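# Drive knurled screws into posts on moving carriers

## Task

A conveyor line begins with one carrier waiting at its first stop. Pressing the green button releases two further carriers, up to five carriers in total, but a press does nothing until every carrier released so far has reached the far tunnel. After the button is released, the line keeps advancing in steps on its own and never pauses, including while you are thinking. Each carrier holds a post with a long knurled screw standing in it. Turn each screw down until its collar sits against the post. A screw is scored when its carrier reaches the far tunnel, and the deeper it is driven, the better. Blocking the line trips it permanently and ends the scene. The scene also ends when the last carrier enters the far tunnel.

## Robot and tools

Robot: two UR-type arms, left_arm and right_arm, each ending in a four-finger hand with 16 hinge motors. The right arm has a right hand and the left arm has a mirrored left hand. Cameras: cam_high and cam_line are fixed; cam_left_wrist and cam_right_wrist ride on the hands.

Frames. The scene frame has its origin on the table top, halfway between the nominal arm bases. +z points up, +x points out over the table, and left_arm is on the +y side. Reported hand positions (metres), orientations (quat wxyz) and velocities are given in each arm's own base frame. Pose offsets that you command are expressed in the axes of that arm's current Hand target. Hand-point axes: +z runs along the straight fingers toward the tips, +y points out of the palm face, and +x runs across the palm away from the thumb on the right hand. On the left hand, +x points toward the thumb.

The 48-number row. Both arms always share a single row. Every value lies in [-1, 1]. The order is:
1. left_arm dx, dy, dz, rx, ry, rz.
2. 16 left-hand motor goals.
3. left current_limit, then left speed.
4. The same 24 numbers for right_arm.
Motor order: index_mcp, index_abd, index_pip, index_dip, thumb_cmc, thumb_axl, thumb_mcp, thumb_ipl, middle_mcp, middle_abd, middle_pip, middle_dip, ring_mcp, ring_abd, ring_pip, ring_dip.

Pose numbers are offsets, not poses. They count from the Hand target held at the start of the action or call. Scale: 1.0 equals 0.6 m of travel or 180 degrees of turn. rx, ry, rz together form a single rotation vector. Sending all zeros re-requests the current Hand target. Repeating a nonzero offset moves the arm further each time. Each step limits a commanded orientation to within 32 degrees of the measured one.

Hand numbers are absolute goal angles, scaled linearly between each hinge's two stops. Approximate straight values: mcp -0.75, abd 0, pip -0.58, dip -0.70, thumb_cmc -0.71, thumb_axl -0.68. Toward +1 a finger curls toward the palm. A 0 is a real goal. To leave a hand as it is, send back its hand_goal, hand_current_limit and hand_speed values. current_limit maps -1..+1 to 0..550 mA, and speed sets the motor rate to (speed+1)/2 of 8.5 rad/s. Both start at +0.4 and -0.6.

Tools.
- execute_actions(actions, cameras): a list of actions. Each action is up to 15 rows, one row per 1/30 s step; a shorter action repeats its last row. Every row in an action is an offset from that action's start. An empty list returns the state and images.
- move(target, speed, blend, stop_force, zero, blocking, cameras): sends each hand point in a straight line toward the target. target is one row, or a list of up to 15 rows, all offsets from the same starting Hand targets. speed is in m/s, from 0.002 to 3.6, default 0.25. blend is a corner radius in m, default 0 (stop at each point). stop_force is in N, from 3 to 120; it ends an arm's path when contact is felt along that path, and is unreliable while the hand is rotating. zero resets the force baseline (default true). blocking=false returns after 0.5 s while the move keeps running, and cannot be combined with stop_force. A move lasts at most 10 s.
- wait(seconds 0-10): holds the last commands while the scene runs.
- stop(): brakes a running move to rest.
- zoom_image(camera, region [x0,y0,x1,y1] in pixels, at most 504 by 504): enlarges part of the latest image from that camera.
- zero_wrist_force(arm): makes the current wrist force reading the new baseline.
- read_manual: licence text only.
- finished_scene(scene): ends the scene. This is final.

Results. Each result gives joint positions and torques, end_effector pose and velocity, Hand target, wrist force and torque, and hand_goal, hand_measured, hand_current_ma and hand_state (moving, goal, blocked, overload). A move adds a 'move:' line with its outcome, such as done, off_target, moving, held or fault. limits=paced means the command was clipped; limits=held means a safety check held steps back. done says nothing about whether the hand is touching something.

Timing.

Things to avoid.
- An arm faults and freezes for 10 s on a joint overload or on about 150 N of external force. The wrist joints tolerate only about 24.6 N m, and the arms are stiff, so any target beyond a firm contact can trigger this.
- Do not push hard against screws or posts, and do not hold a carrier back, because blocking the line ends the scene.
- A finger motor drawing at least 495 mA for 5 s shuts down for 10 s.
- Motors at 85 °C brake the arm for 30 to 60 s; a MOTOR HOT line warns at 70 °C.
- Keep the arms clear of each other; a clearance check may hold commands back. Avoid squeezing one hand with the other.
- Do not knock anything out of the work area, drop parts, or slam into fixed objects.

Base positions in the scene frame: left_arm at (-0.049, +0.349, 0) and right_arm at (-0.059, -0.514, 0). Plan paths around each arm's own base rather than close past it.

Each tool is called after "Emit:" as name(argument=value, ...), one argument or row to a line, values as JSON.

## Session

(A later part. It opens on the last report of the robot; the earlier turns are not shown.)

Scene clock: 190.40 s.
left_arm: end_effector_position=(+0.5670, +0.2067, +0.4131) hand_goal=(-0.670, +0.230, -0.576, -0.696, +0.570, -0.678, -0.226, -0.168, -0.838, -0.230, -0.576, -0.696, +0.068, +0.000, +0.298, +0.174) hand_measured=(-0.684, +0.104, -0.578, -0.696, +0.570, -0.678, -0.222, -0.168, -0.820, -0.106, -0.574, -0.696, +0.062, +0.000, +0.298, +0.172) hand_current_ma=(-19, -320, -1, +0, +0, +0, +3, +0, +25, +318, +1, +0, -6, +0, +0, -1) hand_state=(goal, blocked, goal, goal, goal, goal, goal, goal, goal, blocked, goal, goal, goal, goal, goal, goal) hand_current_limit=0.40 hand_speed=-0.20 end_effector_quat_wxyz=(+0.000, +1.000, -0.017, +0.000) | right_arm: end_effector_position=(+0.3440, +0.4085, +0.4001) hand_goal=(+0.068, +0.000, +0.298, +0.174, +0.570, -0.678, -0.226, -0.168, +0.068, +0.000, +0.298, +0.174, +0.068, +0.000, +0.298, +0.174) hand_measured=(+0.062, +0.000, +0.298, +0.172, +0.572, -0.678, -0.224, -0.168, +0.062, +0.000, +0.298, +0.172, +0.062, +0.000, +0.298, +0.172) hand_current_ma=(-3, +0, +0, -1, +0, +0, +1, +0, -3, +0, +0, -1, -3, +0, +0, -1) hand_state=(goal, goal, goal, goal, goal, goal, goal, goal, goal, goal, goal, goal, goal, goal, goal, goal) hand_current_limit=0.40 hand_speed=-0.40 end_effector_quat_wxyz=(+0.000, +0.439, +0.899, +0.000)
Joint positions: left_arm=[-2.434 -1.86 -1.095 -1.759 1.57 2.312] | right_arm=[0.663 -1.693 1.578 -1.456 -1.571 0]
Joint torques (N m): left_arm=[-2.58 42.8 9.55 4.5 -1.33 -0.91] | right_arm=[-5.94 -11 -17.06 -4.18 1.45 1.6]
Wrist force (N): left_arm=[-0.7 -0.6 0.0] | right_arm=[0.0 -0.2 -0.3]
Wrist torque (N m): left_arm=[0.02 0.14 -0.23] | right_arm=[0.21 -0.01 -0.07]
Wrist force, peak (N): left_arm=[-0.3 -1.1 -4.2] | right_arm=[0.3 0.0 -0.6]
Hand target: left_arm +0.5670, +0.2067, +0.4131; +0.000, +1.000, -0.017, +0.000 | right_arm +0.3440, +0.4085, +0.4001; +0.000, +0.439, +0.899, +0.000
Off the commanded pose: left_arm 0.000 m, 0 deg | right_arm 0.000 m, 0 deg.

Emit:
execute_actions(
  actions=[
    [[0,0,0,0,0,0,-0.67,0.02,-0.576,-0.696,0.571,-0.678,-0.226,-0.168,-0.838,-0.02,-0.576,-0.696,0.068,0,0.299,0.174,0.4,0,0,0,0,0,0,0,0.068,0,0.299,0.174,0.571,-0.678,-0.226,-0.168,0.068,0,0.299,0.174,0.068,0,0.299,0.174,0.4,-0.4],[0,0,0,0,0,0,-0.67,0.02,-0.576,-0.696,0.571,-0.678,-0.226,-0.168,-0.838,-0.02,-0.576,-0.696,0.068,0,0.299,0.174,0.4,0,0,0,0,0,0,0,0.068,0,0.299,0.174,0.571,-0.678,-0.226,-0.168,0.068,0,0.299,0.174,0.068,0,0.299,0.174,0.4,-0.4],[0,0,0,0,0,0,-0.67,0.02,-0.576,-0.696,0.571,-0.678,-0.226,-0.168,-0.838,-0.02,-0.576,-0.696,0.068,0,0.299,0.174,0.4,0,0,0,0,0,0,0,0.068,0,0.299,0.174,0.571,-0.678,-0.226,-0.168,0.068,0,0.299,0.174,0.068,0,0.299,0.174,0.4,-0.4],[0,0,0.001,0,0,0,-0.76,0.02,-0.576,-0.696,0.571,-0.678,-0.226,-0.168,-0.748,-0.02,-0.576,-0.696,0.068,0,0.299,0.174,0.4,0,0,0,0,0,0,0,0.068,0,0.299,0.174,0.571,-0.678,-0.226,-0.168,0.068,0,0.299,0.174,0.068,0,0.299,0.174,0.4,-0.4],[0,0,0.001,0,0,0,-0.76,0.02,-0.576,-0.696,0.571,-0.678,-0.226,-0.168,-0.748,-0.02,-0.576,-0.696,0.068,0,0.299,0.174,0.4,0,0,0,0,0,0,0,0.068,0,0.299,0.174,0.571,-0.678,-0.226,-0.168,0.068,0,0.299,0.174,0.068,0,0.299,0.174,0.4,-0.4],[0,0,0.001,0,0,0,-0.76,0.02,-0.576,-0.696,0.571,-0.678,-0.226,-0.168,-0.748,-0.02,-0.576,-0.696,0.068,0,0.299,0.174,0.4,0,0,0,0,0,0,0,0.068,0,0.299,0.174,0.571,-0.678,-0.226,-0.168,0.068,0,0.299,0.174,0.068,0,0.299,0.174,0.4,-0.4],[0,0,0.001,0,0,0,-0.76,0.02,-0.576,-0.696,0.571,-0.678,-0.226,-0.168,-0.748,-0.02,-0.576,-0.696,0.068,0,0.299,0.174,0.4,0,0,0,0,0,0,0,0.068,0,0.299,0.174,0.571,-0.678,-0.226,-0.168,0.068,0,0.299,0.174,0.068,0,0.299,0.174,0.4,-0.4],[0,0,0.001,0,0,0,-0.76,0.02,-0.576,-0.696,0.571,-0.678,-0.226,-0.168,-0.748,-0.02,-0.576,-0.696,0.068,0,0.299,0.174,0.4,0,0,0,0,0,0,0,0.068,0,0.299,0.174,0.571,-0.678,-0.226,-0.168,0.068,0,0.299,0.174,0.068,0,0.299,0.174,0.4,-0.4]],
  ],
  cameras=["cam_high"],
)

Emit:
zoom_image(
  camera="cam_high",
  region=[710, 170, 750, 210],
)

Emit:
execute_actions(
  actions=[
    [[0,0,0.001,0,0,0,-0.76,0.23,-0.576,-0.696,0.571,-0.678,-0.226,-0.168,-0.748,-0.23,-0.576,-0.696,0.068,0,0.299,0.174,0.4,0,0,0,0,0,0,0,0.068,0,0.299,0.174,0.571,-0.678,-0.226,-0.168,0.068,0,0.299,0.174,0.068,0,0.299,0.174,0.4,-0.4],[0,0,0.001,0,0,0,-0.76,0.23,-0.576,-0.696,0.571,-0.678,-0.226,-0.168,-0.748,-0.23,-0.576,-0.696,0.068,0,0.299,0.174,0.4,0,0,0,0,0,0,0,0.068,0,0.299,0.174,0.571,-0.678,-0.226,-0.168,0.068,0,0.299,0.174,0.068,0,0.299,0.174,0.4,-0.4],[0,0,0.001,0,0,0,-0.76,0.23,-0.576,-0.696,0.571,-0.678,-0.226,-0.168,-0.748,-0.23,-0.576,-0.696,0.068,0,0.299,0.174,0.4,0,0,0,0,0,0,0,0.068,0,0.299,0.174,0.571,-0.678,-0.226,-0.168,0.068,0,0.299,0.174,0.068,0,0.299,0.174,0.4,-0.4],[0,0,0.001,0,0,0,-0.67,0.23,-0.576,-0.696,0.571,-0.678,-0.226,-0.168,-0.838,-0.23,-0.576,-0.696,0.068,0,0.299,0.174,0.4,0,0,0,0,0,0,0,0.068,0,0.299,0.174,0.571,-0.678,-0.226,-0.168,0.068,0,0.299,0.174,0.068,0,0.299,0.174,0.4,-0.4],[0,0,0.001,0,0,0,-0.67,0.23,-0.576,-0.696,0.571,-0.678,-0.226,-0.168,-0.838,-0.23,-0.576,-0.696,0.068,0,0.299,0.174,0.4,0,0,0,0,0,0,0,0.068,0,0.299,0.174,0.571,-0.678,-0.226,-0.168,0.068,0,0.299,0.174,0.068,0,0.299,0.174,0.4,-0.4],[0,0,0.001,0,0,0,-0.67,0.23,-0.576,-0.696,0.571,-0.678,-0.226,-0.168,-0.838,-0.23,-0.576,-0.696,0.068,0,0.299,0.174,0.4,0,0,0,0,0,0,0,0.068,0,0.299,0.174,0.571,-0.678,-0.226,-0.168,0.068,0,0.299,0.174,0.068,0,0.299,0.174,0.4,-0.4],[0,0,0.001,0,0,0,-0.67,0.23,-0.576,-0.696,0.571,-0.678,-0.226,-0.168,-0.838,-0.23,-0.576,-0.696,0.068,0,0.299,0.174,0.4,0,0,0,0,0,0,0,0.068,0,0.299,0.174,0.571,-0.678,-0.226,-0.168,0.068,0,0.299,0.174,0.068,0,0.299,0.174,0.4,-0.4],[0,0,0.001,0,0,0,-0.67,0.23,-0.576,-0.696,0.571,-0.678,-0.226,-0.168,-0.838,-0.23,-0.576,-0.696,0.068,0,0.299,0.174,0.4,0,0,0,0,0,0,0,0.068,0,0.299,0.174,0.571,-0.678,-0.226,-0.168,0.068,0,0.299,0.174,0.068,0,0.299,0.174,0.4,-0.4]],
  ],
)

Scene clock: 192.83 s.
left_arm: end_effector_position=(+0.5670, +0.2067, +0.4125) hand_goal=(-0.760, +0.020, -0.576, -0.696, +0.570, -0.678, -0.226, -0.168, -0.748, -0.020, -0.576, -0.696, +0.068, +0.000, +0.298, +0.174) hand_measured=(-0.756, +0.018, -0.578, -0.696, +0.570, -0.678, -0.222, -0.168, -0.748, -0.020, -0.574, -0.696, +0.062, +0.000, +0.298, +0.172) hand_current_ma=(+3, +0, -1, +0, +0, +0, +3, +0, +0, +0, +1, +0, -6, +0, +0, -1) hand_state=(goal, goal, goal, goal, goal, goal, goal, goal, goal, goal, goal, goal, goal, goal, goal, goal) hand_current_limit=0.40 hand_speed=0.00 end_effector_quat_wxyz=(+0.000, +1.000, -0.017, +0.000) | right_arm: end_effector_position=(+0.3440, +0.4085, +0.4001) hand_goal=(+0.068, +0.000, +0.298, +0.174, +0.570, -0.678, -0.226, -0.168, +0.068, +0.000, +0.298, +0.174, +0.068, +0.000, +0.298, +0.174) hand_measured=(+0.062, +0.000, +0.298, +0.172, +0.572, -0.678, -0.224, -0.168, +0.062, +0.000, +0.298, +0.172, +0.062, +0.000, +0.298, +0.172) hand_current_ma=(-3, +0, +0, -1, +0, +0, +1, +0, -3, +0, +0, -1, -3, +0, +0, -1) hand_state=(goal, goal, goal, goal, goal, goal, goal, goal, goal, goal, goal, goal, goal, goal, goal, goal) hand_current_limit=0.40 hand_speed=-0.40 end_effector_quat_wxyz=(+0.000, +0.439, +0.899, +0.000)
Joint positions: left_arm=[-2.434 -1.859 -1.097 -1.757 1.57 2.312] | right_arm=[0.663 -1.693 1.578 -1.456 -1.571 0]
Joint torques (N m): left_arm=[-6.51 41.91 9.65 4.4 -1.04 -1.14] | right_arm=[-5.88 -11 -16.78 -4.2 1.42 1.48]
Wrist force (N): left_arm=[-0.7 -0.3 0.0] | right_arm=[0.2 -0.3 -0.5]
Wrist torque (N m): left_arm=[0.05 0.15 -0.24] | right_arm=[0.23 -0.02 -0.07]
Wrist force, peak (N): left_arm=[-0.8 -0.8 -0.1] | right_arm=[0.3 -0.4 -1.1]
Hand target: left_arm +0.5670, +0.2067, +0.4125; +0.000, +1.000, -0.017, +0.000 | right_arm +0.3440, +0.4085, +0.4001; +0.000, +0.439, +0.899, +0.000
Off the commanded pose: left_arm 0.000 m, 0 deg | right_arm 0.000 m, 0 deg.
Images, in order (width x height): cam_high 896x504.

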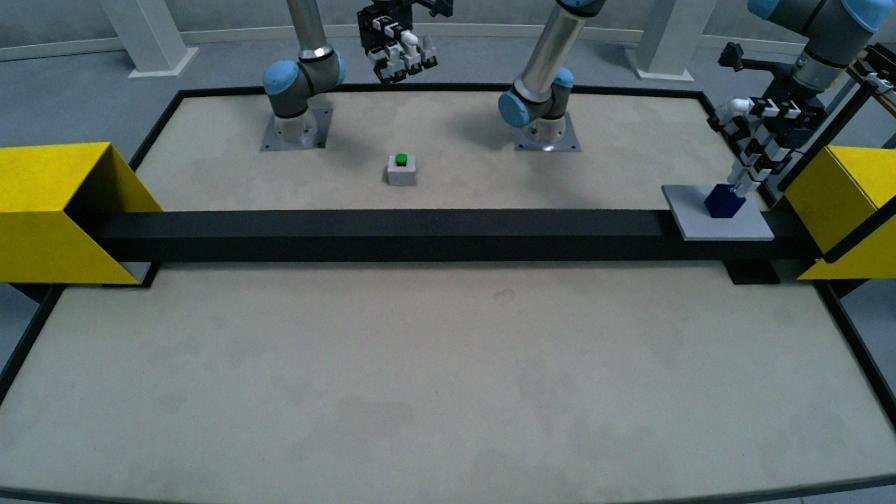

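Scaled by 12.600 from the camera's 896x504 image, which has a finer 1280x720 frame.

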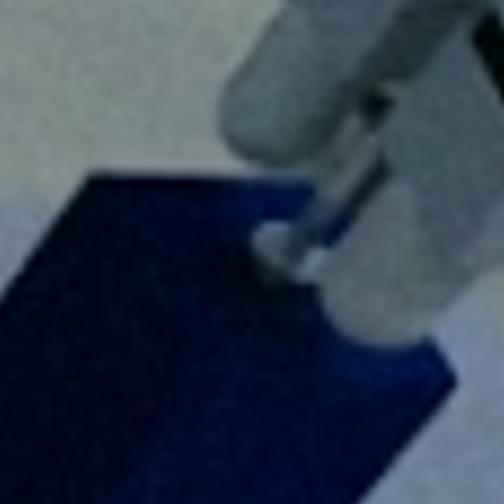

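Scene clock: 193.53 s.
left_arm: end_effector_position=(+0.5670, +0.2067, +0.4119) hand_goal=(-0.670, +0.230, -0.576, -0.696, +0.570, -0.678, -0.226, -0.168, -0.838, -0.230, -0.576, -0.696, +0.068, +0.000, +0.298, +0.174) hand_measured=(-0.686, +0.106, -0.578, -0.696, +0.570, -0.678, -0.222, -0.168, -0.820, -0.106, -0.574, -0.696, +0.062, +0.000, +0.298, +0.172) hand_current_ma=(-20, -319, -2, +0, +0, +0, +3, +0, +25, +317, +1, +0, -6, +0, +0, -1) hand_state=(goal, blocked, goal, goal, goal, goal, goal, goal, goal, blocked, goal, goal, goal, goal, goal, goal) hand_current_limit=0.40 hand_speed=0.00 end_effector_quat_wxyz=(+0.000, +1.000, -0.017, +0.000) | right_arm: end_effector_position=(+0.3440, +0.4085, +0.4001) hand_goal=(+0.068, +0.000, +0.298, +0.174, +0.570, -0.678, -0.226, -0.168, +0.068, +0.000, +0.298, +0.174, +0.068, +0.000, +0.298, +0.174) hand_measured=(+0.062, +0.000, +0.298, +0.172, +0.572, -0.678, -0.224, -0.168, +0.062, +0.000, +0.298, +0.172, +0.062, +0.000, +0.298, +0.172) hand_current_ma=(-3, +0, +0, -1, +0, +0, +1, +0, -3, +0, +0, -1, -3, +0, +0, -1) hand_state=(goal, goal, goal, goal, goal, goal, goal, goal, goal, goal, goal, goal, goal, goal, goal, goal) hand_current_limit=0.40 hand_speed=-0.40 end_effector_quat_wxyz=(+0.000, +0.439, +0.899, +0.000)
Joint positions: left_arm=[-2.434 -1.859 -1.099 -1.755 1.57 2.312] | right_arm=[0.663 -1.693 1.578 -1.456 -1.571 0]
Joint torques (N m): left_arm=[-7.9 43.73 9.12 4.39 -0.98 -1.19] | right_arm=[-5.55 -11.29 -16.84 -4.15 1.51 1.56]
Wrist force (N): left_arm=[-0.5 -0.9 0.1] | right_arm=[0.3 -0.3 -0.3]
Wrist torque (N m): left_arm=[-0.03 0.11 -0.21] | right_arm=[0.22 -0.04 -0.06]
Wrist force, peak (N): left_arm=[-0.2 -0.8 -3.7] | right_arm=[0.4 -0.5 -0.5]
Hand target: left_arm +0.5670, +0.2067, +0.4119; +0.000, +1.000, -0.017, +0.000 | right_arm +0.3440, +0.4085, +0.4001; +0.000, +0.439, +0.899, +0.000
Off the commanded pose: left_arm 0.000 m, 0 deg | right_arm 0.000 m, 0 deg.

Emit:
execute_actions(
  actions=[
    [[0,0,0,0,0,0,-0.67,-0.04,-0.576,-0.696,0.571,-0.678,-0.226,-0.168,-0.838,0.04,-0.576,-0.696,0.068,0,0.299,0.174,0.4,-0.2,0,0,0,0,0,0,0.068,0,0.299,0.174,0.571,-0.678,-0.226,-0.168,0.068,0,0.299,0.174,0.068,0,0.299,0.174,0.4,-0.4]],
    [[0,0,0,0,0,0,-0.86,-0.04,-0.576,-0.696,0.571,-0.678,-0.226,-0.168,-0.648,0.04,-0.576,-0.696,0.068,0,0.299,0.174,0.4,-0.2,0,0,0,0,0,0,0.068,0,0.299,0.174,0.571,-0.678,-0.226,-0.168,0.068,0,0.299,0.174,0.068,0,0.299,0.174,0.4,-0.4]],
  ],
  cameras=["all"],
)

Emit:
zoom_image(
  camera="cam_high",
  region=[710, 170, 750, 210],
)

Emit:
zoom_image(
  camera="cam_left_wrist",
  region=[290, 180, 350, 240],
)

Emit:
zoom_image(
  camera="cam_line",
  region=[580, 220, 630, 270],
)

Scene clock: 195.33 s.
left_arm: end_effector_position=(+0.5670, +0.2067, +0.4119) hand_goal=(-0.860, -0.040, -0.576, -0.696, +0.570, -0.678, -0.226, -0.168, -0.648, +0.040, -0.576, -0.696, +0.068, +0.000, +0.298, +0.174) hand_measured=(-0.854, -0.038, -0.578, -0.696, +0.570, -0.678, -0.222, -0.168, -0.650, +0.038, -0.574, -0.696, +0.062, +0.000, +0.298, +0.172) hand_current_ma=(+4, +1, -1, +0, +0, +0, +3, +0, -1, -1, +1, +0, -6, +0, +0, -1) hand_state=(goal, goal, goal, goal, goal, goal, goal, goal, goal, goal, goal, goal, goal, goal, goal, goal) hand_current_limit=0.40 hand_speed=-0.20 end_effector_quat_wxyz=(+0.000, +1.000, -0.017, +0.000) | right_arm: end_effector_position=(+0.3440, +0.4085, +0.4001) hand_goal=(+0.068, +0.000, +0.298, +0.174, +0.570, -0.678, -0.226, -0.168, +0.068, +0.000, +0.298, +0.174, +0.068, +0.000, +0.298, +0.174) hand_measured=(+0.062, +0.000, +0.298, +0.172, +0.572, -0.678, -0.224, -0.168, +0.062, +0.000, +0.298, +0.172, +0.062, +0.000, +0.298, +0.172) hand_current_ma=(-3, +0, +0, -1, +0, +0, +1, +0, -3, +0, +0, -1, -3, +0, +0, -1) hand_state=(goal, goal, goal, goal, goal, goal, goal, goal, goal, goal, goal, goal, goal, goal, goal, goal) hand_current_limit=0.40 hand_speed=-0.40 end_effector_quat_wxyz=(+0.000, +0.439, +0.899, +0.000)
Joint positions: left_arm=[-2.434 -1.859 -1.099 -1.755 1.57 2.312] | right_arm=[0.663 -1.693 1.578 -1.456 -1.571 0]
Joint torques (N m): left_arm=[-10.16 43.1 9.65 4.14 -0.89 -1.09] | right_arm=[-5.87 -10.95 -16.32 -4.14 1.5 1.51]
Wrist force (N): left_arm=[-0.5 -0.5 0.0] | right_arm=[0.3 -0.2 -0.6]
Wrist torque (N m): left_arm=[0.01 0.12 -0.22] | right_arm=[0.24 -0.04 -0.04]
Wrist force, peak (N): left_arm=[-0.8 -0.7 -0.1] | right_arm=[0.5 -0.4 -0.7]
Hand target: left_arm +0.5670, +0.2067, +0.4119; +0.000, +1.000, -0.017, +0.000 | right_arm +0.3440, +0.4085, +0.4001; +0.000, +0.439, +0.899, +0.000
Off the commanded pose: left_arm 0.000 m, 0 deg | right_arm 0.000 m, 0 deg.
camera_calibration:
cam_left_wrist: T_world_to_cam=[[-0.732507, 0.680751, -0.00342124, 0.249401], [0.43343, 0.470246, 0.76877, -0.707256], [0.52495, 0.561646, -0.639517, -0.0243885], [0, 0, 0, 1]] pos_world=[0.502037, 0.176502, 0.528973]
cam_right_wrist: T_world_to_cam=[[0.981869, -0.189461, -0.00616515, -0.225305], [-0.129692, -0.695129, 0.70709, 0.00854525], [-0.138252, -0.69347, -0.707097, 0.733787], [0, 0, 0, 1]] pos_world=[0.323775, 0.472113, 0.511428]

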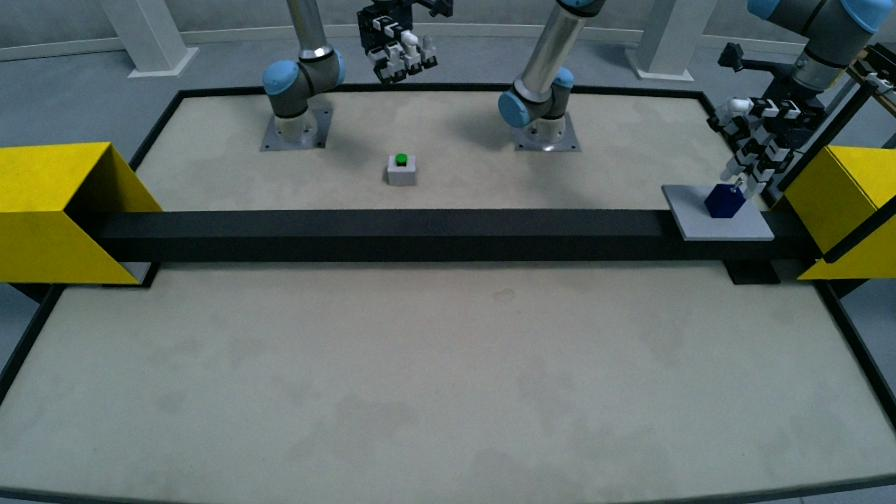

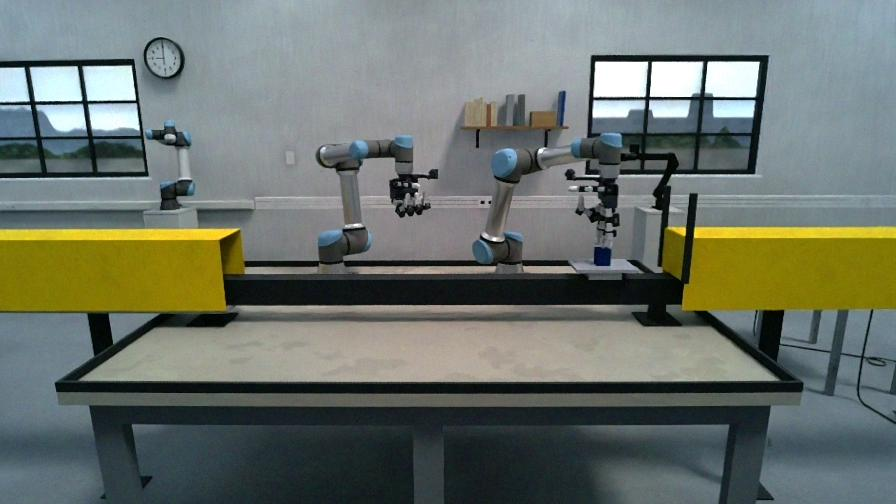

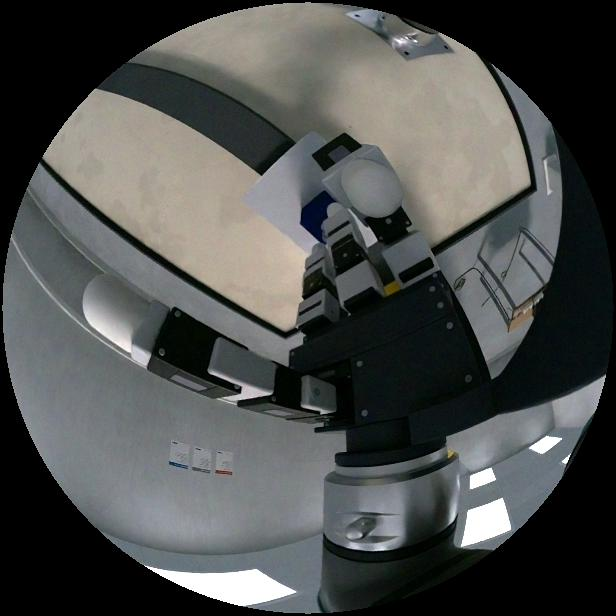

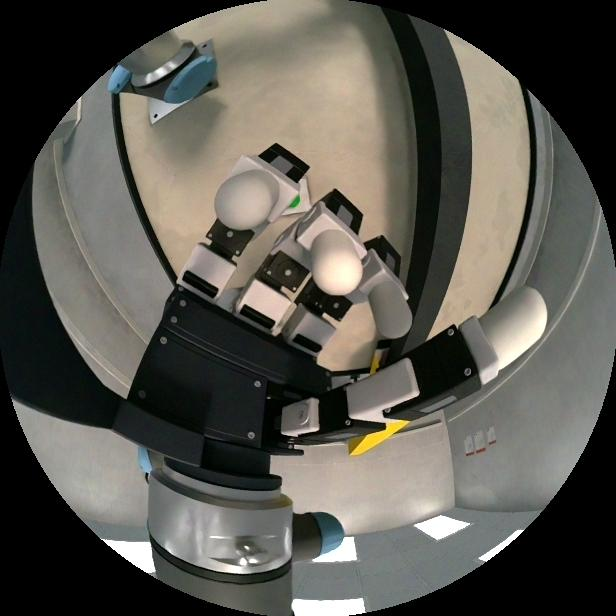

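Scaled by 12.600 from the camera's 896x504 image, which has a finer 1280x720 frame.

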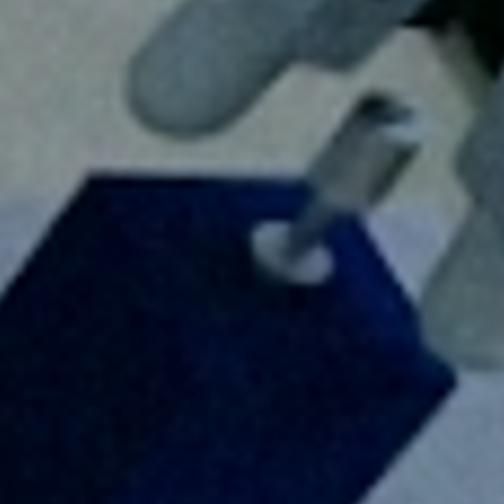

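Scaled by 8.400 from the camera's 616x616 image, which has a finer 880x880 frame.

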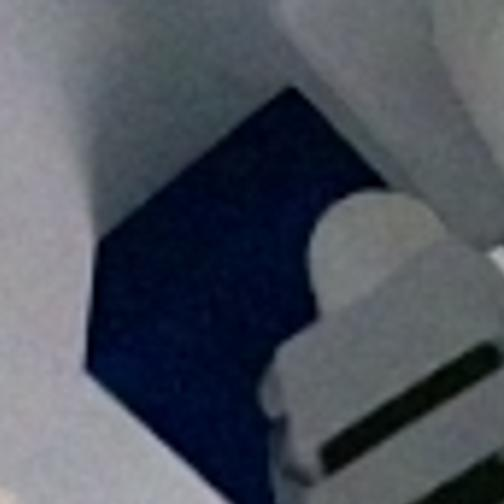

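Scaled by 10.080 from the camera's 896x504 image, which has a finer 1280x720 frame.

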